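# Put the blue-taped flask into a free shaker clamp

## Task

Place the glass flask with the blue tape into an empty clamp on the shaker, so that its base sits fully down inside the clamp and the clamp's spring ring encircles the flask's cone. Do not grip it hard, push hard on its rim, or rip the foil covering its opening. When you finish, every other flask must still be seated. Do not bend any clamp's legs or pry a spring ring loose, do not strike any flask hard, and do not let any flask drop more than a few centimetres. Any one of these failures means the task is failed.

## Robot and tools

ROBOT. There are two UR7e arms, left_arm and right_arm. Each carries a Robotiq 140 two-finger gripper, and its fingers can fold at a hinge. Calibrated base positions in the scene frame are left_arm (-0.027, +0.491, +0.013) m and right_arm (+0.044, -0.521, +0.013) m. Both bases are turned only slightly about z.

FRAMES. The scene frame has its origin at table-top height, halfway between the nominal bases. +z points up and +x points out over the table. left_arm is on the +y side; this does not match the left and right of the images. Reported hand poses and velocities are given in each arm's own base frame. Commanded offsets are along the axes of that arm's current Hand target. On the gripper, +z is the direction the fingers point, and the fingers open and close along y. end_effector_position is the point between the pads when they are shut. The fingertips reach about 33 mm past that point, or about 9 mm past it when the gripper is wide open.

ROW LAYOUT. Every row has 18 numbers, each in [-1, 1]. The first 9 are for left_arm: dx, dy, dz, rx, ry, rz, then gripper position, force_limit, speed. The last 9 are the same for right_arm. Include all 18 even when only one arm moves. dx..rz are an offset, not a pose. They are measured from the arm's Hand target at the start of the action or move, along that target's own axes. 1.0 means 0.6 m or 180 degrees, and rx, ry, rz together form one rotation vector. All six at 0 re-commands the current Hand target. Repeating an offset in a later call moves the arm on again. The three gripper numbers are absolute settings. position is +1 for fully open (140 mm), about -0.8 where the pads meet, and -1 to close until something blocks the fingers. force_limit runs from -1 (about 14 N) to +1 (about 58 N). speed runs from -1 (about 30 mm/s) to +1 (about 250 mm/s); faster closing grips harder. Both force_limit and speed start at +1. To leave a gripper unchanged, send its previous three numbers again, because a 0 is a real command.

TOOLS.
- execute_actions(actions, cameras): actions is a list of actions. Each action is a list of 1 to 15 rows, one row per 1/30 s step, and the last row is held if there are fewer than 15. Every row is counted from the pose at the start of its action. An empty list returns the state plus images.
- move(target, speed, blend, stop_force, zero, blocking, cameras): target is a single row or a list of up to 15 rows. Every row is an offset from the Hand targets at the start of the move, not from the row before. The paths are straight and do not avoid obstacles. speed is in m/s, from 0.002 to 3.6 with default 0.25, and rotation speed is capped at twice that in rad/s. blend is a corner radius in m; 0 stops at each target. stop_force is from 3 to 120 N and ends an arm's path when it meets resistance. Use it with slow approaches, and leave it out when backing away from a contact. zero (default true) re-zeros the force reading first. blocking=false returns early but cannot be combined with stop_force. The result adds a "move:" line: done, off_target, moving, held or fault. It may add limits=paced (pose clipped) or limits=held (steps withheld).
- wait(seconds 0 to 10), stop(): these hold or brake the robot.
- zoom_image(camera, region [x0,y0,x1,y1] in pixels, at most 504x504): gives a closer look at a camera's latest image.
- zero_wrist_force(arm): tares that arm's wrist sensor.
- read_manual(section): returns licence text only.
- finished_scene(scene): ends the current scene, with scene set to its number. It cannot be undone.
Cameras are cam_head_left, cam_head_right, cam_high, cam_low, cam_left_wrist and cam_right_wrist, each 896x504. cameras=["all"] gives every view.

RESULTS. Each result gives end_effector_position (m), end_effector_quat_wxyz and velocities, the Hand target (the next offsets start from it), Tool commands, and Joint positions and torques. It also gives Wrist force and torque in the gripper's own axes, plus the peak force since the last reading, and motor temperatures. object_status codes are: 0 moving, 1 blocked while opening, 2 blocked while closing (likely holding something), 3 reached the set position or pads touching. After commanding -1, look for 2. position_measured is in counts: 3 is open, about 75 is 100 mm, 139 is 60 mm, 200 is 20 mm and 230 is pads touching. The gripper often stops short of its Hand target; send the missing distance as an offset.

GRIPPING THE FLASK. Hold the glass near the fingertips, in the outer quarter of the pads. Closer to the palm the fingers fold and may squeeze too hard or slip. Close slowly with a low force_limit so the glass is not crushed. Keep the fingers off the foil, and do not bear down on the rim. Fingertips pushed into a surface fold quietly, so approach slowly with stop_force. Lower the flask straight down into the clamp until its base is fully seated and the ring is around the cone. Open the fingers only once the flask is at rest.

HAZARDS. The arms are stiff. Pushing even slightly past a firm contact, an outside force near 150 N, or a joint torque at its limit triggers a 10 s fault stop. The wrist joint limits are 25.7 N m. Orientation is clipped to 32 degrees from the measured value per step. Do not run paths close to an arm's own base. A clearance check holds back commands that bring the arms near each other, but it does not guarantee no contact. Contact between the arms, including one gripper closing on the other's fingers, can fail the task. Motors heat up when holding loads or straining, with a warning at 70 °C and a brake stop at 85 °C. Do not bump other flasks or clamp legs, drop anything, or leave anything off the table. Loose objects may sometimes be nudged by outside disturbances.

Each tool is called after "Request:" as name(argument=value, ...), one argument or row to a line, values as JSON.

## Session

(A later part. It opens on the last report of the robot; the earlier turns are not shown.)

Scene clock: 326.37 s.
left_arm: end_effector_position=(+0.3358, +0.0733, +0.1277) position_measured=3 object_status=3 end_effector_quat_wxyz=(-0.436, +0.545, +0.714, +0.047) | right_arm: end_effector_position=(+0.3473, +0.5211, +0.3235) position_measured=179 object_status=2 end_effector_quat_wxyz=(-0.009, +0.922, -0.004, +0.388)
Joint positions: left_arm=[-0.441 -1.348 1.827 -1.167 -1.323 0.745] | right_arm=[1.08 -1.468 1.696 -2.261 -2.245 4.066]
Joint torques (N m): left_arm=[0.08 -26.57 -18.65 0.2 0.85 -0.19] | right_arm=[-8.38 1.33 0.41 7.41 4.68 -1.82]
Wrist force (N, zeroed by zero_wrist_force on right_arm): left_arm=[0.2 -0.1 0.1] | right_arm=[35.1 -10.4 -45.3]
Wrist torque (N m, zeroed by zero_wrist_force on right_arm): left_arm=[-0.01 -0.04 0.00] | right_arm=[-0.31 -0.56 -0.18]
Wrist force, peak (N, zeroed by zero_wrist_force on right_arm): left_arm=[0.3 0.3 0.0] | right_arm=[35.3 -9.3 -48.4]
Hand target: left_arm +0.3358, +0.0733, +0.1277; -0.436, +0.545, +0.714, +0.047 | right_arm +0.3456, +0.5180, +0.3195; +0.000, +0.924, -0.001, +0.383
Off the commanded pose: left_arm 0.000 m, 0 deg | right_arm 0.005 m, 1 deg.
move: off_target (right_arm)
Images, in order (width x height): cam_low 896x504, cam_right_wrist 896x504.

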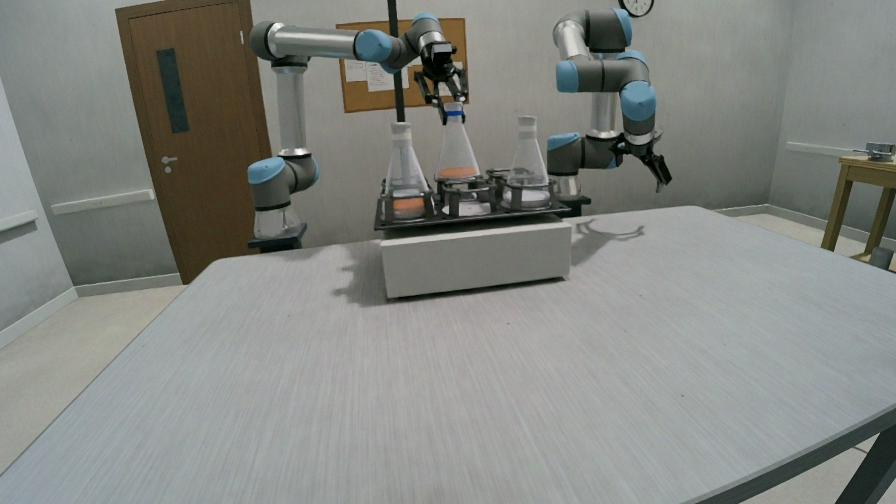

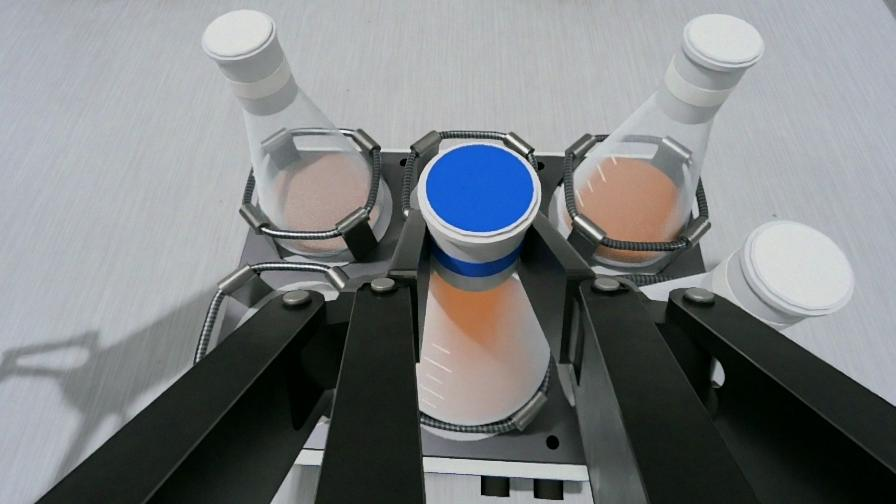

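Request:
move(
  target=[
    [0,0,0,0,0,0,1,1,1,0.0006,0.019,-0.0018,0.0196,0,0.0196,-0.98,-0.05,-1],
  ],
  speed=0.015,
)

Request:
move(
  target=[
    [0,0,0,0,0,0,1,1,1,-0.0294,0,0.0294,0,0,0,-0.98,-0.05,-1],
  ],
  speed=0.012,
  stop_force=60,
  zero=false,
  cameras=["cam_right_wrist","cam_low"],
)

Request:
zoom_image(
  camera="cam_low",
  region=[420, 90, 500, 230],
)

Scene clock: 339.63 s.
left_arm: end_effector_position=(+0.3358, +0.0733, +0.1277) position_measured=3 object_status=3 end_effector_quat_wxyz=(-0.436, +0.545, +0.714, +0.047) | right_arm: end_effector_position=(+0.3466, +0.5092, +0.3245) position_measured=179 object_status=2 end_effector_quat_wxyz=(-0.048, +0.921, -0.020, +0.387)
Joint positions: left_arm=[-0.441 -1.348 1.827 -1.167 -1.323 0.745] | right_arm=[1.052 -1.527 1.778 -2.363 -2.195 4.059]
Joint torques (N m): left_arm=[-0.57 -27.53 -18.02 0.14 0.59 0.02] | right_arm=[0.08 -6.73 -3.17 7.13 3.52 -2.64]
Wrist force (N, zeroed by zero_wrist_force on right_arm): left_arm=[0.1 0.3 0.1] | right_arm=[33.5 -14.5 -19.1]
Wrist torque (N m, zeroed by zero_wrist_force on right_arm): left_arm=[0.06 -0.04 0.00] | right_arm=[0.74 -0.26 0.43]
Wrist force, peak (N, zeroed by zero_wrist_force on right_arm): left_arm=[0.2 0.4 0.2] | right_arm=[35.2 -10.2 -47.0]
Hand target: left_arm +0.3358, +0.0733, +0.1277; -0.436, +0.545, +0.714, +0.047 | right_arm +0.3451, +0.5066, +0.3205; -0.041, +0.923, -0.017, +0.383
Off the commanded pose: left_arm 0.000 m, 0 deg | right_arm 0.005 m, 1 deg.
move: off_target (right_arm)

Scene clock: 341.27 s.
left_arm: end_effector_position=(+0.3358, +0.0733, +0.1277) position_measured=3 object_status=3 end_effector_quat_wxyz=(-0.436, +0.545, +0.714, +0.047) | right_arm: end_effector_position=(+0.3475, +0.5111, +0.3218) position_measured=179 object_status=2 end_effector_quat_wxyz=(-0.053, +0.919, -0.022, +0.390)
Joint positions: left_arm=[-0.441 -1.348 1.827 -1.167 -1.323 0.745] | right_arm=[1.052 -1.523 1.787 -2.387 -2.195 4.059]
Joint torques (N m): left_arm=[-0.65 -26.3 -18.56 0.53 0.87 -0.13] | right_arm=[-9.09 -9.44 -14.3 7.12 7.32 -1.65]
Wrist force (N, zeroed by zero_wrist_force on right_arm): left_arm=[0.2 -0.1 0.1] | right_arm=[36.3 -4.9 -38.4]
Wrist torque (N m, zeroed by zero_wrist_force on right_arm): left_arm=[-0.01 -0.04 0.00] | right_arm=[-0.27 -0.32 -0.25]
Wrist force, peak (N, zeroed by zero_wrist_force on right_arm): left_arm=[-0.2 0.3 0.4] | right_arm=[39.9 -1.1 -49.4]
Hand target: left_arm +0.3358, +0.0733, +0.1277; -0.436, +0.545, +0.714, +0.047 | right_arm +0.3474, +0.5109, +0.3214; -0.052, +0.919, -0.022, +0.389 (not the last commanded pose)
Off the commanded pose: left_arm 0.000 m, 0 deg | right_arm 0.026 m, 2 deg.
move: contact (right_arm)
Images, in order (width x height): cam_low 896x504, cam_right_wrist 896x504.

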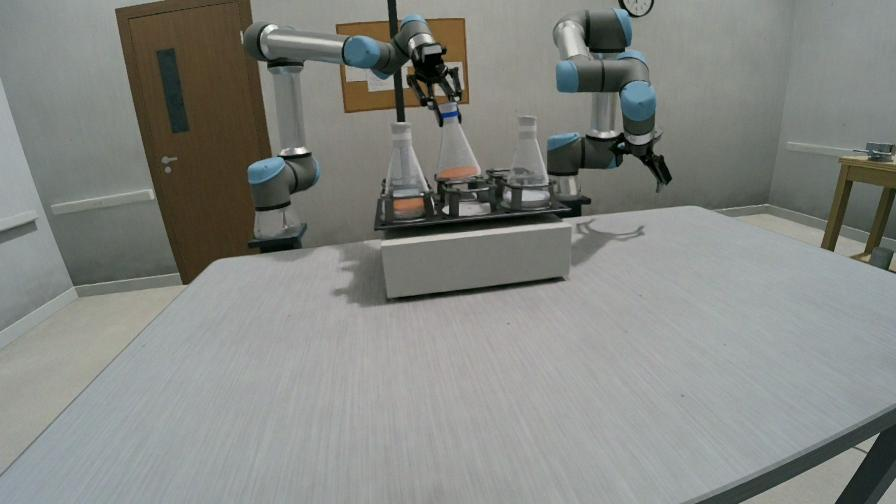

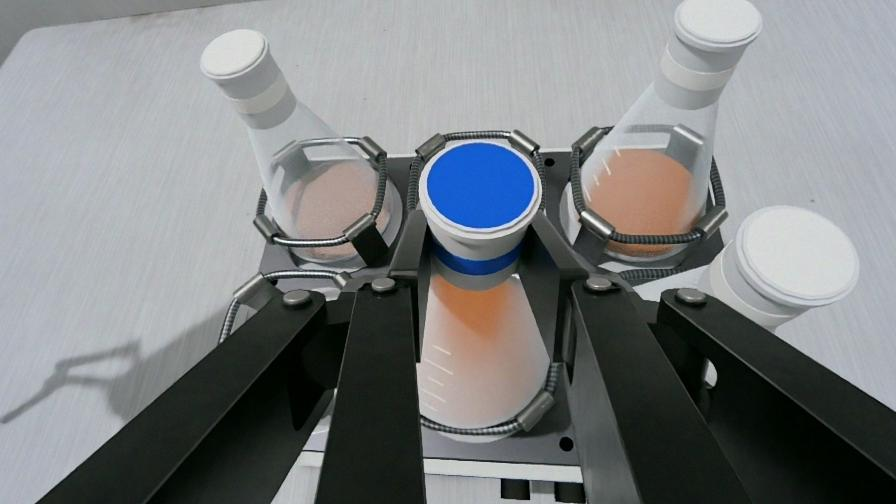

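Scaled by 3.600 from the camera's 896x504 image, which has a finer 1280x720 frame.

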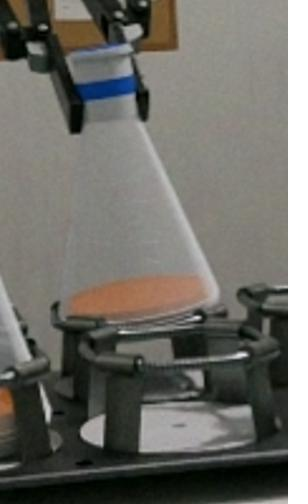

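Request:
move(
  target=[
    [0,0,0,0,0,0,1,1,1,0,-0.028,0,-0.0236,0,-0.0236,-0.98,-0.05,-1],
  ],
  speed=0.05,
)

Request:
move(
  target=[
    [0,0,0,0,0,0,1,1,1,0,-0.028,0,-0.0236,0,-0.0236,-0.98,-0.05,-1],
  ],
  speed=0.05,
  cameras=["cam_low","cam_right_wrist"],
)

Scene clock: 377.17 s.
left_arm: end_effector_position=(+0.3358, +0.0733, +0.1277) position_measured=3 object_status=3 end_effector_quat_wxyz=(-0.436, +0.545, +0.714, +0.047) | right_arm: end_effector_position=(+0.3480, +0.5270, +0.3240) position_measured=179 object_status=2 end_effector_quat_wxyz=(-0.002, +0.920, -0.002, +0.391) end_effector_velocity=(+0.000, -0.001, -0.001) end_effector_angular_velocity=(+0.001, +0.000, -0.001)
Joint positions: left_arm=[-0.441 -1.348 1.827 -1.167 -1.323 0.745] | right_arm=[1.09 -1.448 1.674 -2.246 -2.262 4.073]
Joint velocities: left_arm=[within noise] | right_arm=[-0.001 -0.003 0.005 -0.004 0 0]
Joint torques (N m): left_arm=[-0.45 -25.42 -18.67 0.43 0.84 0] | right_arm=[-5.79 -12.46 7.45 0.21 8.21 1.48]
Wrist force (N, zeroed by zero_wrist_force on right_arm): left_arm=[0.1 0.1 0.1] | right_arm=[34.1 13.6 -41.0]
Wrist torque (N m, zeroed by zero_wrist_force on right_arm): left_arm=[0.02 -0.01 0.01] | right_arm=[-0.45 -0.39 -0.39]
Wrist force, peak (N, zeroed by zero_wrist_force on right_arm): left_arm=[0.0 0.3 0.3] | right_arm=[34.1 13.6 -41.0]
Hand target: left_arm +0.3358, +0.0733, +0.1277; -0.436, +0.545, +0.714, +0.047 | right_arm +0.3474, +0.5276, +0.3233; -0.003, +0.921, -0.002, +0.390
Off the commanded pose: left_arm 0.000 m, 0 deg | right_arm 0.001 m, 0 deg.
move: done

Scene clock: 378.53 s.
left_arm: end_effector_position=(+0.3358, +0.0733, +0.1277) position_measured=3 object_status=3 end_effector_quat_wxyz=(-0.436, +0.545, +0.714, +0.047) | right_arm: end_effector_position=(+0.3484, +0.5435, +0.3247) position_measured=179 object_status=2 end_effector_quat_wxyz=(+0.047, +0.919, +0.017, +0.392) end_effector_velocity=(+0.000, +0.000, +0.000) end_effector_angular_velocity=(+0.004, -0.001, -0.001)
Joint positions: left_arm=[-0.441 -1.348 1.827 -1.167 -1.323 0.745] | right_arm=[1.123 -1.37 1.559 -2.104 -2.321 4.091]
Joint velocities: left_arm=[within noise] | right_arm=[-0.001 -0.002 0.004 -0.006 0 0]
Joint torques (N m): left_arm=[-0.02 -26.9 -19.09 0.27 0.96 -0.23] | right_arm=[-0.7 -24.88 -1.83 -3.4 8.6 1.48]
Wrist force (N, zeroed by zero_wrist_force on right_arm): left_arm=[0.1 0.1 0.1] | right_arm=[29.4 18.1 -20.7]
Wrist torque (N m, zeroed by zero_wrist_force on right_arm): left_arm=[0.01 -0.02 0.01] | right_arm=[-1.24 -0.58 -0.98]
Wrist force, peak (N, zeroed by zero_wrist_force on right_arm): left_arm=[0.0 0.4 0.1] | right_arm=[34.6 15.0 -45.1]
Hand target: left_arm +0.3358, +0.0733, +0.1277; -0.436, +0.545, +0.714, +0.047 | right_arm +0.3474, +0.5444, +0.3235; +0.045, +0.920, +0.018, +0.389
Off the commanded pose: left_arm 0.000 m, 0 deg | right_arm 0.002 m, 0 deg.
move: done
Images, in order (width x height): cam_low 896x504, cam_right_wrist 896x504.

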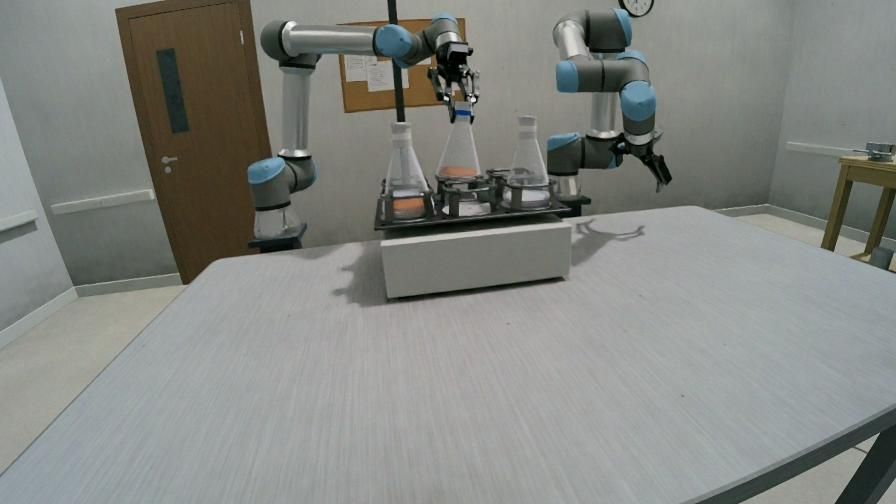

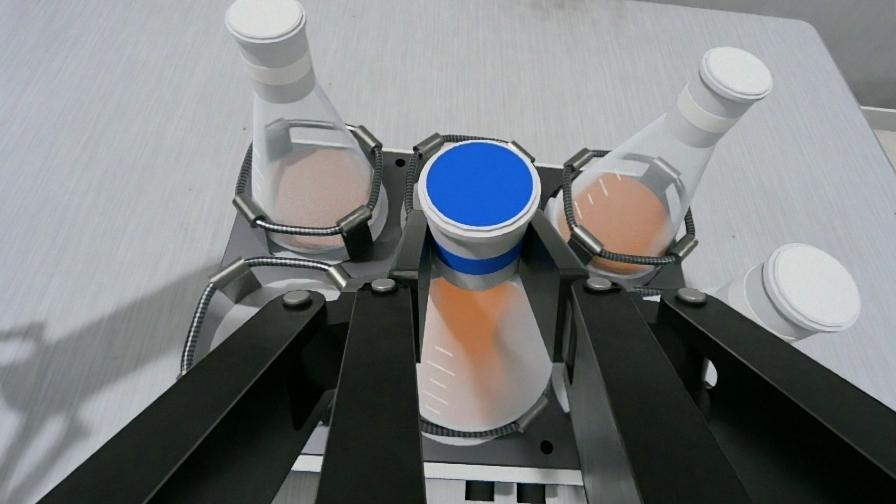

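Request:
move(
  target=[
    [0,0,0,0,0,0,1,1,1,-0.0189,0,0.0189,0,0,0,-0.98,-0.05,-1],
  ],
  speed=0.01,
  stop_force=65,
  zero=false,
  cameras=["cam_low","cam_right_wrist"],
)

Scene clock: 391.73 s.
left_arm: end_effector_position=(+0.3358, +0.0733, +0.1277) position_measured=3 object_status=3 end_effector_quat_wxyz=(-0.436, +0.545, +0.714, +0.047) | right_arm: end_effector_position=(+0.3503, +0.5413, +0.3194) position_measured=179 object_status=2 end_effector_quat_wxyz=(+0.049, +0.917, +0.016, +0.396)
Joint positions: left_arm=[-0.441 -1.348 1.827 -1.167 -1.323 0.745] | right_arm=[1.122 -1.368 1.576 -2.125 -2.33 4.09]
Joint torques (N m): left_arm=[0.17 -25.13 -17.84 0.43 0.63 -0.25] | right_arm=[6.45 -16.67 -14.69 6.08 8.09 2.84]
Wrist force (N, zeroed by zero_wrist_force on right_arm): left_arm=[0.0 0.1 0.1] | right_arm=[40.5 5.2 -32.6]
Wrist torque (N m, zeroed by zero_wrist_force on right_arm): left_arm=[0.02 -0.01 0.00] | right_arm=[-0.90 -0.47 -0.65]
Wrist force, peak (N, zeroed by zero_wrist_force on right_arm): left_arm=[0.0 0.2 0.4] | right_arm=[50.6 5.4 -42.1]
Hand target: left_arm +0.3358, +0.0733, +0.1277; -0.436, +0.545, +0.714, +0.047 | right_arm +0.3497, +0.5417, +0.3188; +0.048, +0.918, +0.016, +0.394 (not the last commanded pose)
Off the commanded pose: left_arm 0.000 m, 0 deg | right_arm 0.012 m, 1 deg.
move: contact (right_arm)
Images, in order (width x height): cam_low 896x504, cam_right_wrist 896x504.

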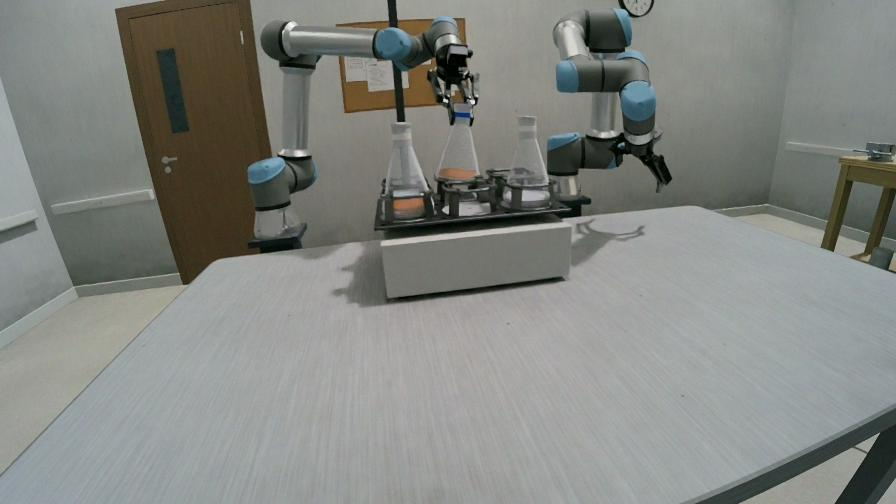

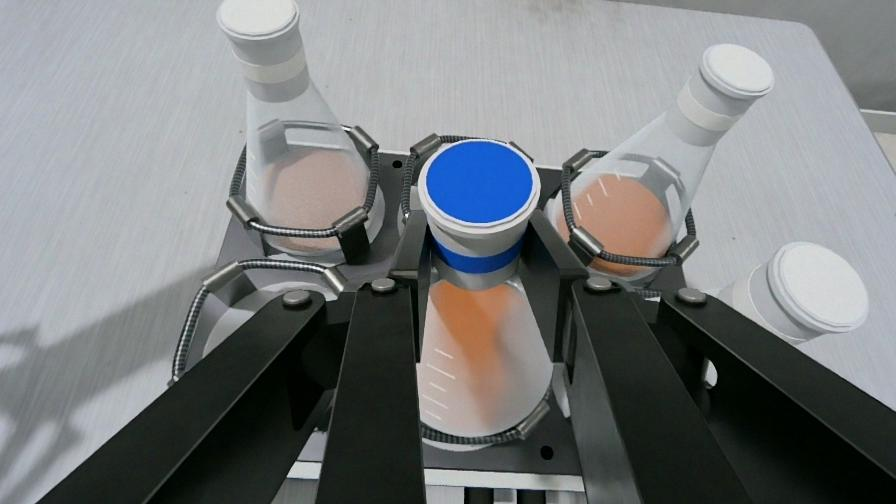

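Request:
move(
  target=[
    [0,0,0,0,0,0,1,1,1,0,0.028,0,0.0236,0,0.0236,-0.98,-0.05,-1],
  ],
  speed=0.05,
)

Request:
move(
  target=[
    [0,0,0,0,0,0,1,1,1,0,0.028,0,0.0236,0,0.0236,-0.98,-0.05,-1],
  ],
  speed=0.05,
)

Request:
move(
  target=[
    [0,0,0,0,0,0,1,1,1,-0.0189,0,0.0189,0,0,0,-0.98,-0.05,-1],
  ],
  speed=0.01,
  stop_force=65,
  zero=false,
  cameras=["cam_high","cam_right_wrist"],
)

Scene clock: 402.23 s.
left_arm: end_effector_position=(+0.3358, +0.0733, +0.1277) position_measured=3 object_status=3 end_effector_quat_wxyz=(-0.436, +0.545, +0.714, +0.047) | right_arm: end_effector_position=(+0.3496, +0.5249, +0.3205) position_measured=179 object_status=2 end_effector_quat_wxyz=(-0.001, +0.919, -0.003, +0.395) end_effector_velocity=(+0.001, +0.001, +0.001) end_effector_angular_velocity=(-0.001, -0.004, -0.001)
Joint positions: left_arm=[-0.441 -1.348 1.827 -1.167 -1.323 0.745] | right_arm=[1.09 -1.447 1.688 -2.264 -2.271 4.071]
Joint velocities: left_arm=[within noise] | right_arm=[0.001 0.003 -0.003 0 -0.005 0]
Joint torques (N m): left_arm=[0.09 -26.43 -18.28 0.57 0.92 -0.4] | right_arm=[3.51 0.53 -17.67 6.5 0.46 -0.45]
Wrist force (N, zeroed by zero_wrist_force on right_arm): left_arm=[0.1 0.2 0.3] | right_arm=[31.0 -11.2 -21.9]
Wrist torque (N m, zeroed by zero_wrist_force on right_arm): left_arm=[0.04 -0.03 0.00] | right_arm=[-0.11 -0.31 -0.33]
Wrist force, peak (N, zeroed by zero_wrist_force on right_arm): left_arm=[0.1 0.1 0.5] | right_arm=[42.6 -5.8 -45.2]
Hand target: left_arm +0.3358, +0.0733, +0.1277; -0.436, +0.545, +0.714, +0.047 | right_arm +0.3496, +0.5250, +0.3205; +0.000, +0.919, -0.003, +0.395
Off the commanded pose: left_arm 0.000 m, 0 deg | right_arm 0.000 m, 0 deg.
move: done

Scene clock: 403.60 s.
left_arm: end_effector_position=(+0.3358, +0.0733, +0.1277) position_measured=3 object_status=3 end_effector_quat_wxyz=(-0.436, +0.545, +0.714, +0.047) | right_arm: end_effector_position=(+0.3502, +0.5094, +0.3225) position_measured=179 object_status=2 end_effector_quat_wxyz=(-0.053, +0.916, -0.024, +0.397) end_effector_velocity=(+0.001, +0.001, +0.002) end_effector_angular_velocity=(+0.000, -0.005, -0.002)
Joint positions: left_arm=[-0.441 -1.348 1.827 -1.167 -1.323 0.745] | right_arm=[1.052 -1.522 1.797 -2.409 -2.208 4.056]
Joint velocities: left_arm=[within noise] | right_arm=[0.001 0.002 -0.005 0 -0.005 0]
Joint torques (N m): left_arm=[-0.4 -26.36 -19.06 0.43 0.9 -0.45] | right_arm=[1.96 12.01 -12.28 7.48 1.41 -1.28]
Wrist force (N, zeroed by zero_wrist_force on right_arm): left_arm=[0.0 0.0 0.4] | right_arm=[33.3 -9.5 -36.4]
Wrist torque (N m, zeroed by zero_wrist_force on right_arm): left_arm=[0.00 -0.01 0.00] | right_arm=[-0.44 -0.54 -0.25]
Wrist force, peak (N, zeroed by zero_wrist_force on right_arm): left_arm=[0.0 0.5 0.3] | right_arm=[37.7 -11.0 -38.4]
Hand target: left_arm +0.3358, +0.0733, +0.1277; -0.436, +0.545, +0.714, +0.047 | right_arm +0.3495, +0.5082, +0.3204; -0.049, +0.917, -0.022, +0.395
Off the commanded pose: left_arm 0.000 m, 0 deg | right_arm 0.003 m, 1 deg.
move: done

Scene clock: 405.17 s.
left_arm: end_effector_position=(+0.3358, +0.0733, +0.1277) position_measured=3 object_status=3 end_effector_quat_wxyz=(-0.436, +0.545, +0.714, +0.047) | right_arm: end_effector_position=(+0.3515, +0.5119, +0.3214) position_measured=179 object_status=2 end_effector_quat_wxyz=(-0.059, +0.914, -0.026, +0.400)
Joint positions: left_arm=[-0.441 -1.348 1.827 -1.167 -1.323 0.745] | right_arm=[1.053 -1.518 1.804 -2.435 -2.208 4.056]
Joint torques (N m): left_arm=[0.01 -26.07 -19.79 0.5 0.88 -0.37] | right_arm=[-8.12 -9.79 -12.44 6.81 5.38 -0.97]
Wrist force (N, zeroed by zero_wrist_force on right_arm): left_arm=[0.1 0.1 0.0] | right_arm=[37.3 -6.7 -39.8]
Wrist torque (N m, zeroed by zero_wrist_force on right_arm): left_arm=[0.02 -0.03 0.00] | right_arm=[-0.88 -0.45 -0.98]
Wrist force, peak (N, zeroed by zero_wrist_force on right_arm): left_arm=[0.4 0.1 0.2] | right_arm=[41.0 -3.9 -51.0]
Hand target: left_arm +0.3358, +0.0733, +0.1277; -0.436, +0.545, +0.714, +0.047 | right_arm +0.3514, +0.5117, +0.3212; -0.058, +0.914, -0.026, +0.400 (not the last commanded pose)
Off the commanded pose: left_arm 0.000 m, 0 deg | right_arm 0.017 m, 1 deg.
move: contact (right_arm)
Images, in order (width x height): cam_high 896x504, cam_right_wrist 896x504.

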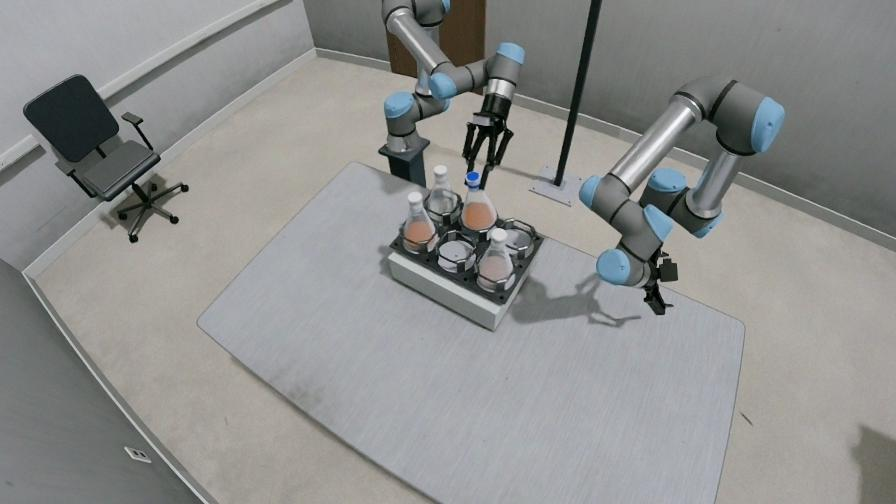

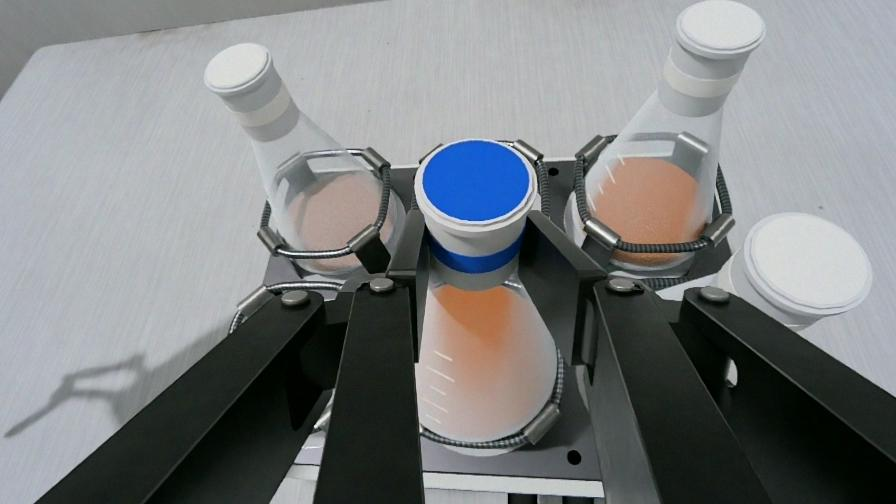

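Request:
move(
  target=[
    [0,0,0,0,0,0,1,1,1,0,-0.028,0,-0.0236,0,-0.0236,-0.98,-0.05,-1],
  ],
  speed=0.05,
)

Request:
move(
  target=[
    [0,0,0,0,0,0,1,1,1,0.017,0,0.017,0,-0.028,0,-0.98,-0.05,-1],
  ],
  speed=0.05,
)

Request:
move(
  target=[
    [0,0,0,0,0,0,1,1,1,0.017,0,0.017,0,-0.028,0,-0.98,-0.05,-1],
  ],
  speed=0.05,
)

Request:
move(
  target=[
    [0,0,0,0,0,0,1,1,1,-0.0189,0,0.0189,0,0,0,-0.98,-0.05,-1],
  ],
  speed=0.01,
  stop_force=65,
  zero=false,
  cameras=["cam_low","cam_right_wrist"],
)

Scene clock: 420.33 s.
left_arm: end_effector_position=(+0.3358, +0.0733, +0.1277) position_measured=3 object_status=3 end_effector_quat_wxyz=(-0.436, +0.545, +0.714, +0.047) | right_arm: end_effector_position=(+0.3519, +0.5279, +0.3238) position_measured=179 object_status=2 end_effector_quat_wxyz=(-0.009, +0.916, -0.007, +0.401) end_effector_velocity=(+0.000, -0.001, +0.000) end_effector_angular_velocity=(+0.003, -0.001, +0.000)
Joint positions: left_arm=[-0.441 -1.348 1.827 -1.167 -1.323 0.745] | right_arm=[1.09 -1.446 1.691 -2.291 -2.275 4.07]
Joint velocities: left_arm=[within noise] | right_arm=[0 -0.002 0.005 -0.006 0 0]
Joint torques (N m): left_arm=[-1.12 -26.42 -18.43 0.72 0.84 -0.2] | right_arm=[-0.36 -23.46 -2.33 -2.87 8.42 1.68]
Wrist force (N, zeroed by zero_wrist_force on right_arm): left_arm=[0.2 0.1 0.2] | right_arm=[30.2 17.3 -23.3]
Wrist torque (N m, zeroed by zero_wrist_force on right_arm): left_arm=[0.02 -0.05 0.00] | right_arm=[-1.25 -0.68 -0.79]
Wrist force, peak (N, zeroed by zero_wrist_force on right_arm): left_arm=[0.2 0.1 0.5] | right_arm=[38.0 -6.8 -40.7]
Hand target: left_arm +0.3358, +0.0733, +0.1277; -0.436, +0.545, +0.714, +0.047 | right_arm +0.3514, +0.5283, +0.3233; -0.010, +0.916, -0.007, +0.400
Off the commanded pose: left_arm 0.000 m, 0 deg | right_arm 0.001 m, 0 deg.
move: done

Scene clock: 421.50 s.
left_arm: end_effector_position=(+0.3358, +0.0733, +0.1277) position_measured=3 object_status=3 end_effector_quat_wxyz=(-0.436, +0.545, +0.714, +0.047) | right_arm: end_effector_position=(+0.3659, +0.5283, +0.3237) position_measured=179 object_status=2 end_effector_quat_wxyz=(-0.010, +0.933, -0.006, +0.359) end_effector_velocity=(+0.000, -0.001, +0.000) end_effector_angular_velocity=(+0.000, -0.004, -0.001)
Joint positions: left_arm=[-0.441 -1.348 1.827 -1.167 -1.323 0.745] | right_arm=[1.033 -1.44 1.627 -2.204 -2.176 4.047]
Joint velocities: left_arm=[within noise] | right_arm=[0.001 -0.001 0.003 -0.004 -0.005 0.001]
Joint torques (N m): left_arm=[-0.29 -25.46 -18.53 0.58 1.05 -0.2] | right_arm=[14.76 -28.62 -11.41 -5.53 2.99 2.88]
Wrist force (N, zeroed by zero_wrist_force on right_arm): left_arm=[0.1 0.2 0.1] | right_arm=[19.2 14.6 -11.6]
Wrist torque (N m, zeroed by zero_wrist_force on right_arm): left_arm=[0.04 -0.03 0.01] | right_arm=[-1.23 -0.34 -1.05]
Wrist force, peak (N, zeroed by zero_wrist_force on right_arm): left_arm=[0.1 0.2 0.3] | right_arm=[29.6 19.3 -43.9]
Hand target: left_arm +0.3358, +0.0733, +0.1277; -0.436, +0.545, +0.714, +0.047 | right_arm +0.3658, +0.5283, +0.3239; -0.010, +0.933, -0.007, +0.360
Off the commanded pose: left_arm 0.000 m, 0 deg | right_arm 0.000 m, 0 deg.
move: done

Scene clock: 422.67 s.
left_arm: end_effector_position=(+0.3358, +0.0733, +0.1277) position_measured=3 object_status=3 end_effector_quat_wxyz=(-0.436, +0.545, +0.714, +0.047) | right_arm: end_effector_position=(+0.3803, +0.5283, +0.3231) position_measured=179 object_status=2 end_effector_quat_wxyz=(-0.010, +0.948, -0.006, +0.318) end_effector_velocity=(+0.001, +0.000, +0.000) end_effector_angular_velocity=(+0.000, -0.007, -0.002)
Joint positions: left_arm=[-0.441 -1.348 1.827 -1.167 -1.323 0.745] | right_arm=[0.977 -1.425 1.558 -2.118 -2.084 4.021]
Joint velocities: left_arm=[within noise] | right_arm=[0.002 0 0.004 -0.007 -0.007 0.001]
Joint torques (N m): left_arm=[-0.4 -25.63 -19.47 0.79 0.73 -0.2] | right_arm=[9.34 -30.4 -15.17 -7.41 -0.29 2.88]
Wrist force (N, zeroed by zero_wrist_force on right_arm): left_arm=[0.0 0.1 0.2] | right_arm=[5.7 10.7 -6.4]
Wrist torque (N m, zeroed by zero_wrist_force on right_arm): left_arm=[0.01 0.00 0.00] | right_arm=[-1.03 -0.18 -0.84]
Wrist force, peak (N, zeroed by zero_wrist_force on right_arm): left_arm=[0.1 0.1 0.4] | right_arm=[18.9 14.6 -11.3]
Hand target: left_arm +0.3358, +0.0733, +0.1277; -0.436, +0.545, +0.714, +0.047 | right_arm +0.3802, +0.5282, +0.3231; -0.010, +0.948, -0.006, +0.318
Off the commanded pose: left_arm 0.000 m, 0 deg | right_arm 0.000 m, 0 deg.
move: done

Scene clock: 424.90 s.
left_arm: end_effector_position=(+0.3358, +0.0733, +0.1277) position_measured=3 object_status=3 end_effector_quat_wxyz=(-0.436, +0.545, +0.714, +0.047) | right_arm: end_effector_position=(+0.3832, +0.5250, +0.3120) position_measured=179 object_status=2 end_effector_quat_wxyz=(-0.006, +0.944, -0.010, +0.329)
Joint positions: left_arm=[-0.441 -1.348 1.827 -1.167 -1.323 0.745] | right_arm=[0.981 -1.421 1.594 -2.163 -2.11 4.025]
Joint torques (N m): left_arm=[-0.27 -25.36 -19.47 0.58 0.9 -0.41] | right_arm=[19.05 -3.2 -14.57 7.05 8.59 0.57]
Wrist force (N, zeroed by zero_wrist_force on right_arm): left_arm=[0.0 0.0 0.2] | right_arm=[50.3 6.9 -20.1]
Wrist torque (N m, zeroed by zero_wrist_force on right_arm): left_arm=[0.00 -0.02 0.00] | right_arm=[0.02 0.09 0.04]
Wrist force, peak (N, zeroed by zero_wrist_force on right_arm): left_arm=[0.1 0.2 0.3] | right_arm=[51.6 6.9 -21.6]
Hand target: left_arm +0.3358, +0.0733, +0.1277; -0.436, +0.545, +0.714, +0.047 | right_arm +0.3780, +0.5286, +0.3073; -0.010, +0.948, -0.006, +0.318
Off the commanded pose: left_arm 0.000 m, 0 deg | right_arm 0.008 m, 1 deg.
move: off_target (right_arm)
Images, in order (width x height): cam_low 896x504, cam_right_wrist 896x504.

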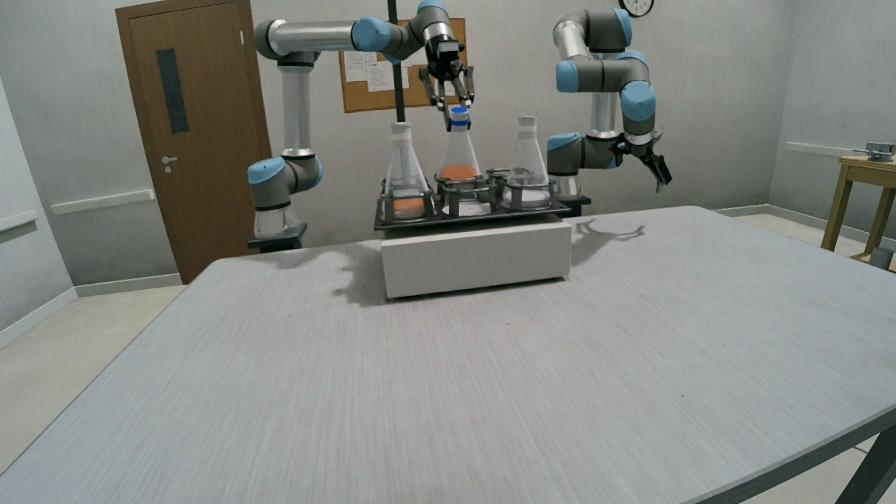

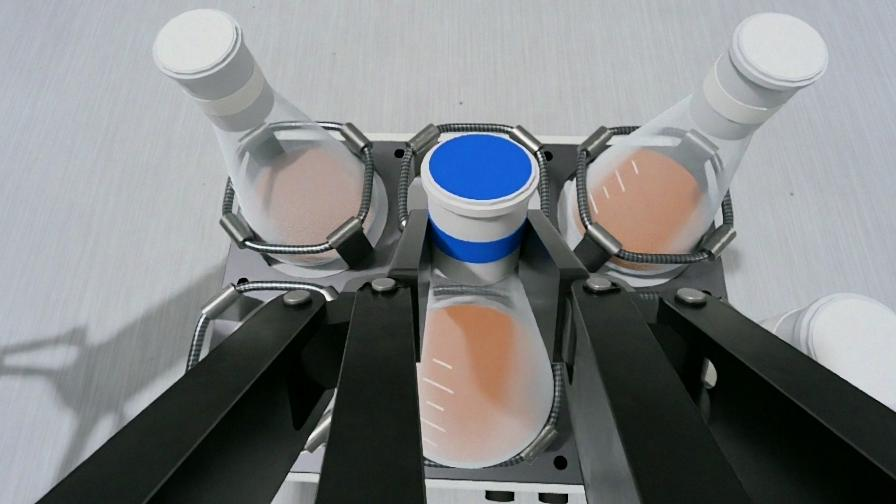

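Request:
move(
  target=[
    [0,0,0,0,0,0,1,1,1,0,0,0,0,0,0,-0.98,-0.05,-1],
    [0,0,0,0,0,0,1,1,1,-0.02,0,-0.014,0,0.028,0,-0.98,-0.05,-1],
  ],
  speed=0.03,
  blend=0.001,
)

Request:
move(
  target=[
    [0,0,0,0,0,0,1,1,1,-0.018,0,-0.016,0,0.028,0,-0.98,-0.05,-1],
  ],
  speed=0.03,
)

Request:
move(
  target=[
    [0,0,0,0,0,0,1,1,1,-0.0189,0,0.0189,0,0,0,-0.98,-0.05,-1],
  ],
  speed=0.01,
  stop_force=65,
  zero=false,
  cameras=["cam_low","cam_right_wrist"],
)

Scene clock: 436.20 s.
left_arm: end_effector_position=(+0.3358, +0.0733, +0.1277) position_measured=3 object_status=3 end_effector_quat_wxyz=(-0.436, +0.545, +0.714, +0.047) | right_arm: end_effector_position=(+0.3712, +0.5233, +0.3159) position_measured=179 object_status=2 end_effector_quat_wxyz=(-0.005, +0.926, -0.013, +0.377)
Joint positions: left_arm=[-0.441 -1.348 1.827 -1.167 -1.323 0.745] | right_arm=[1.038 -1.434 1.663 -2.259 -2.218 4.052]
Joint torques (N m): left_arm=[0.2 -26.88 -19.34 0.59 0.93 -0.45] | right_arm=[0.97 -18.55 -11.66 7.27 8.8 0.45]
Wrist force (N, zeroed by zero_wrist_force on right_arm): left_arm=[0.0 0.0 0.2] | right_arm=[46.1 -3.8 -15.1]
Wrist torque (N m, zeroed by zero_wrist_force on right_arm): left_arm=[-0.01 -0.01 0.01] | right_arm=[-0.16 0.11 0.09]
Wrist force, peak (N, zeroed by zero_wrist_force on right_arm): left_arm=[0.1 0.3 0.4] | right_arm=[50.9 6.9 -21.2]
Hand target: left_arm +0.3358, +0.0733, +0.1277; -0.436, +0.545, +0.714, +0.047 | right_arm +0.3634, +0.5287, +0.3067; -0.010, +0.933, -0.007, +0.360
Off the commanded pose: left_arm 0.000 m, 0 deg | right_arm 0.013 m, 2 deg.
move: off_target (right_arm); blend cut to 0.0001 m at target 1

Scene clock: 437.97 s.
left_arm: end_effector_position=(+0.3358, +0.0733, +0.1277) position_measured=3 object_status=3 end_effector_quat_wxyz=(-0.436, +0.545, +0.714, +0.047) | right_arm: end_effector_position=(+0.3574, +0.5228, +0.3191) position_measured=179 object_status=2 end_effector_quat_wxyz=(-0.006, +0.907, -0.017, +0.421)
Joint positions: left_arm=[-0.441 -1.348 1.827 -1.167 -1.323 0.745] | right_arm=[1.096 -1.437 1.724 -2.351 -2.32 4.076]
Joint torques (N m): left_arm=[-1.01 -25.87 -17.88 0.29 1.03 -0.2] | right_arm=[-1.21 -7.36 -3.38 7.18 8.58 1.14]
Wrist force (N, zeroed by zero_wrist_force on right_arm): left_arm=[-0.1 0.1 0.1] | right_arm=[48.6 -7.4 -14.5]
Wrist torque (N m, zeroed by zero_wrist_force on right_arm): left_arm=[0.02 0.02 0.00] | right_arm=[-0.20 0.16 -0.16]
Wrist force, peak (N, zeroed by zero_wrist_force on right_arm): left_arm=[0.0 0.3 0.4] | right_arm=[50.0 -7.0 -15.0]
Hand target: left_arm +0.3358, +0.0733, +0.1277; -0.436, +0.545, +0.714, +0.047 | right_arm +0.3489, +0.5287, +0.3066; -0.010, +0.916, -0.007, +0.400
Off the commanded pose: left_arm 0.000 m, 0 deg | right_arm 0.016 m, 3 deg.
move: off_target (right_arm)

Scene clock: 440.40 s.
left_arm: end_effector_position=(+0.3358, +0.0733, +0.1277) position_measured=3 object_status=3 end_effector_quat_wxyz=(-0.436, +0.545, +0.714, +0.047) | right_arm: end_effector_position=(+0.3496, +0.5291, +0.2906) position_measured=179 object_status=2 end_effector_quat_wxyz=(-0.010, +0.916, -0.007, +0.400)
Joint positions: left_arm=[-0.441 -1.348 1.827 -1.167 -1.323 0.745] | right_arm=[1.094 -1.423 1.752 -2.372 -2.274 4.075]
Joint torques (N m): left_arm=[0.35 -24.96 -18.24 0.56 0.78 -0.46] | right_arm=[-2.4 -13.24 -10.4 2.66 8.19 2.97]
Wrist force (N, zeroed by zero_wrist_force on right_arm): left_arm=[0.2 0.2 0.0] | right_arm=[26.8 8.1 -27.2]
Wrist torque (N m, zeroed by zero_wrist_force on right_arm): left_arm=[0.04 -0.03 0.01] | right_arm=[-0.62 -0.19 -0.69]
Wrist force, peak (N, zeroed by zero_wrist_force on right_arm): left_arm=[0.3 0.3 0.3] | right_arm=[56.8 -2.9 -17.4]
Hand target: left_arm +0.3358, +0.0733, +0.1277; -0.436, +0.545, +0.714, +0.047 | right_arm +0.3496, +0.5291, +0.2906; -0.010, +0.916, -0.007, +0.400
Off the commanded pose: left_arm 0.000 m, 0 deg | right_arm 0.000 m, 0 deg.
move: done
Images, in order (width x height): cam_low 896x504, cam_right_wrist 896x504.

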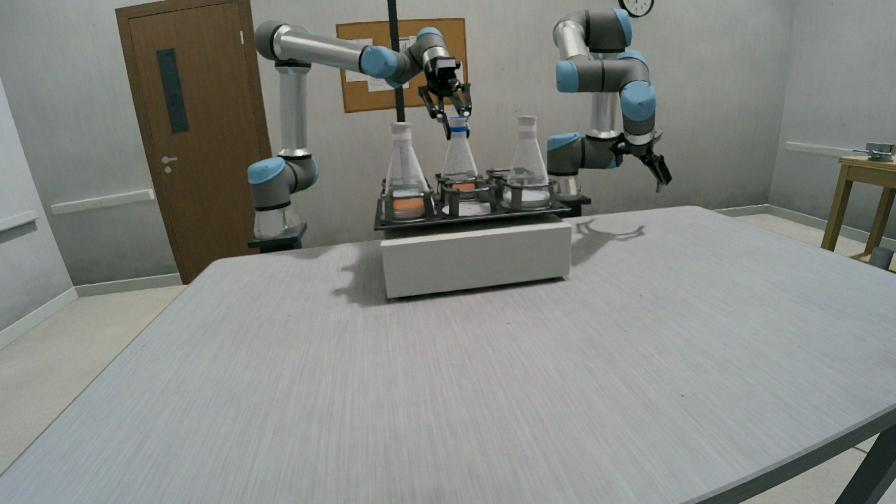

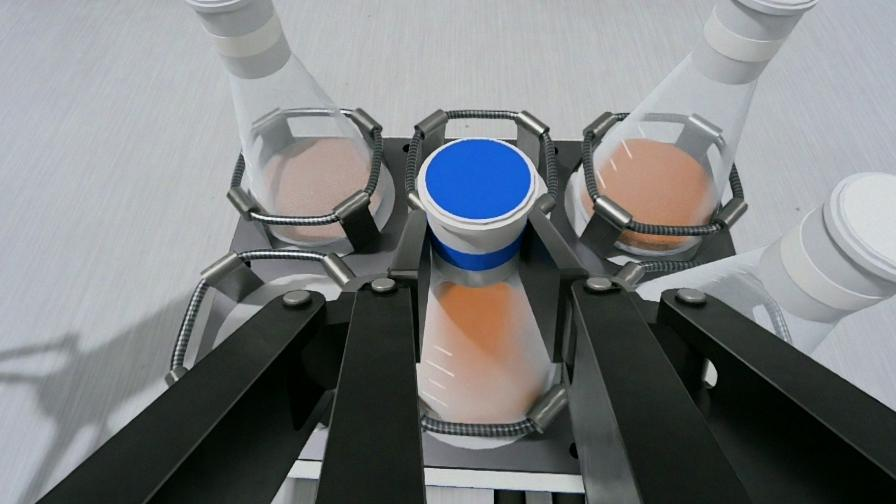

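Request:
move(
  target=[
    [0,0,0,0,0,0,1,1,1,0.006,-0.0065,0.006,-0.005,-0.011,-0.005,-0.98,-0.05,-1],
  ],
  speed=0.04,
)

Request:
move(
  target=[
    [0,0,0,0,0,0,1,1,1,-0.0189,0,0.0189,0,0,0,-0.98,-0.05,-1],
  ],
  speed=0.01,
  stop_force=42,
  zero=false,
  cameras=["cam_low","cam_high","cam_right_wrist"],
)

Request:
zoom_image(
  camera="cam_low",
  region=[370, 80, 570, 240],
)

Request:
zoom_image(
  camera="cam_right_wrist",
  region=[380, 330, 620, 504],
)

Scene clock: 455.43 s.
left_arm: end_effector_position=(+0.3358, +0.0733, +0.1277) position_measured=3 object_status=3 end_effector_quat_wxyz=(-0.436, +0.545, +0.714, +0.047) | right_arm: end_effector_position=(+0.3551, +0.5326, +0.2912) position_measured=179 object_status=2 end_effector_quat_wxyz=(+0.001, +0.923, -0.003, +0.385) end_effector_velocity=(+0.000, +0.000, -0.001) end_effector_angular_velocity=(+0.002, +0.000, +0.001)
Joint positions: left_arm=[-0.441 -1.348 1.827 -1.167 -1.323 0.745] | right_arm=[1.08 -1.408 1.704 -2.306 -2.251 4.071]
Joint velocities: left_arm=[within noise] | right_arm=[0 0 0.004 -0.006 0.001 0]
Joint torques (N m): left_arm=[-0.84 -24.06 -17.89 0.41 0.84 -0.43] | right_arm=[4.25 -9.73 9.66 0.66 8.07 1.1]
Wrist force (N, zeroed by zero_wrist_force on right_arm): left_arm=[0.0 0.1 0.3] | right_arm=[35.5 13.4 -45.9]
Wrist torque (N m, zeroed by zero_wrist_force on right_arm): left_arm=[0.03 0.00 0.01] | right_arm=[-0.95 -0.03 -0.93]
Wrist force, peak (N, zeroed by zero_wrist_force on right_arm): left_arm=[-0.1 0.2 0.5] | right_arm=[35.5 13.4 -45.9]
Hand target: left_arm +0.3358, +0.0733, +0.1277; -0.436, +0.545, +0.714, +0.047 | right_arm +0.3547, +0.5330, +0.2908; +0.001, +0.923, -0.003, +0.384
Off the commanded pose: left_arm 0.000 m, 0 deg | right_arm 0.001 m, 0 deg.
move: done

Scene clock: 456.53 s.
left_arm: end_effector_position=(+0.3358, +0.0733, +0.1277) position_measured=3 object_status=3 end_effector_quat_wxyz=(-0.436, +0.545, +0.714, +0.047) | right_arm: end_effector_position=(+0.3554, +0.5324, +0.2915) position_measured=179 object_status=2 end_effector_quat_wxyz=(+0.001, +0.923, -0.003, +0.386)
Joint positions: left_arm=[-0.441 -1.348 1.827 -1.167 -1.323 0.745] | right_arm=[1.08 -1.408 1.704 -2.306 -2.253 4.071]
Joint torques (N m): left_arm=[-0.24 -24.8 -18.14 0.55 0.92 -0.23] | right_arm=[-9.38 5.27 -19.58 4.36 8.13 1.91]
Wrist force (N, zeroed by zero_wrist_force on right_arm): left_arm=[0.1 0.0 0.0] | right_arm=[31.0 9.9 -39.0]
Wrist torque (N m, zeroed by zero_wrist_force on right_arm): left_arm=[0.01 -0.02 0.01] | right_arm=[-0.73 -0.11 -0.90]
Wrist force, peak (N, zeroed by zero_wrist_force on right_arm): left_arm=[0.2 0.0 0.3] | right_arm=[36.9 13.2 -47.1]
Hand target: left_arm +0.3358, +0.0733, +0.1277; -0.436, +0.545, +0.714, +0.047 | right_arm +0.3551, +0.5326, +0.2912; +0.001, +0.923, -0.003, +0.385 (not the last commanded pose)
Off the commanded pose: left_arm 0.000 m, 0 deg | right_arm 0.017 m, 0 deg.
move: contact (right_arm)
Images, in order (width x height): cam_high 896x504, cam_low 896x504, cam_right_wrist 896x504.

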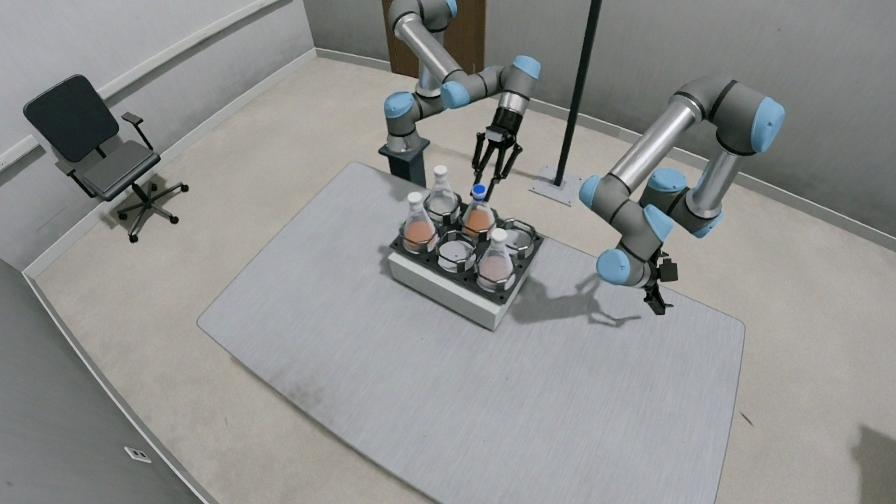

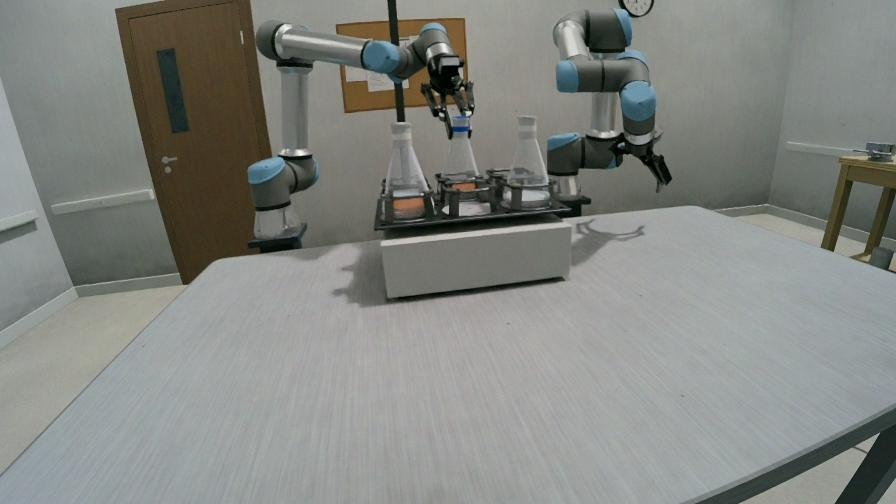

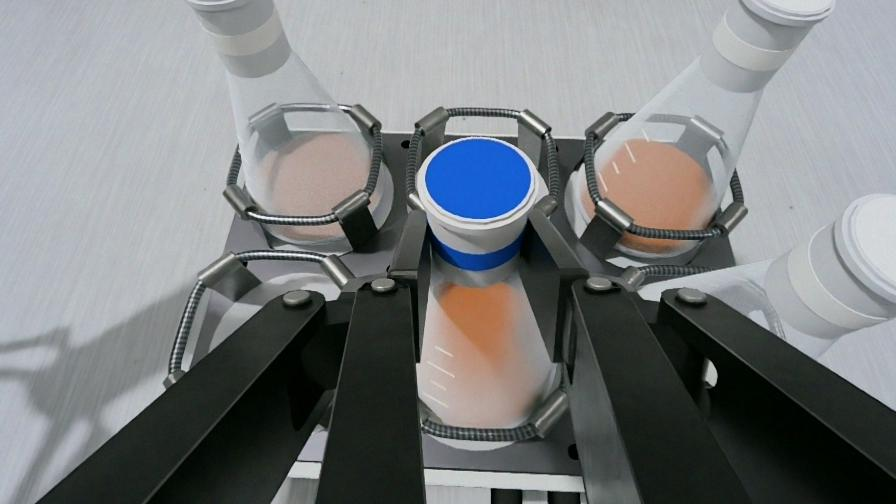

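Scaled by 2.520 from the camera's 896x504 image, which has a finer 1280x720 frame.

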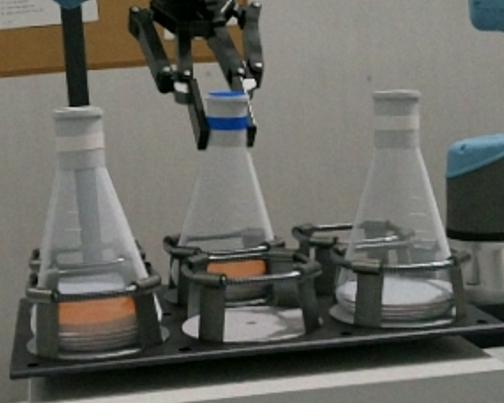

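Scaled by 2.100 from the camera's 896x504 image, which has a finer 1280x720 frame.

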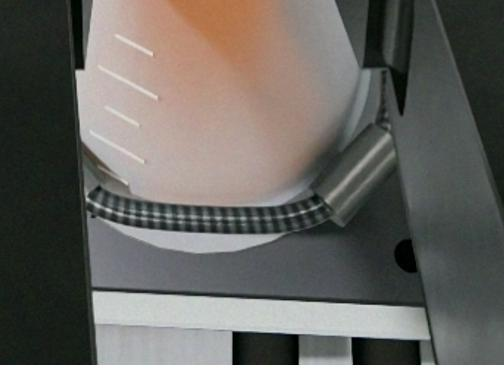

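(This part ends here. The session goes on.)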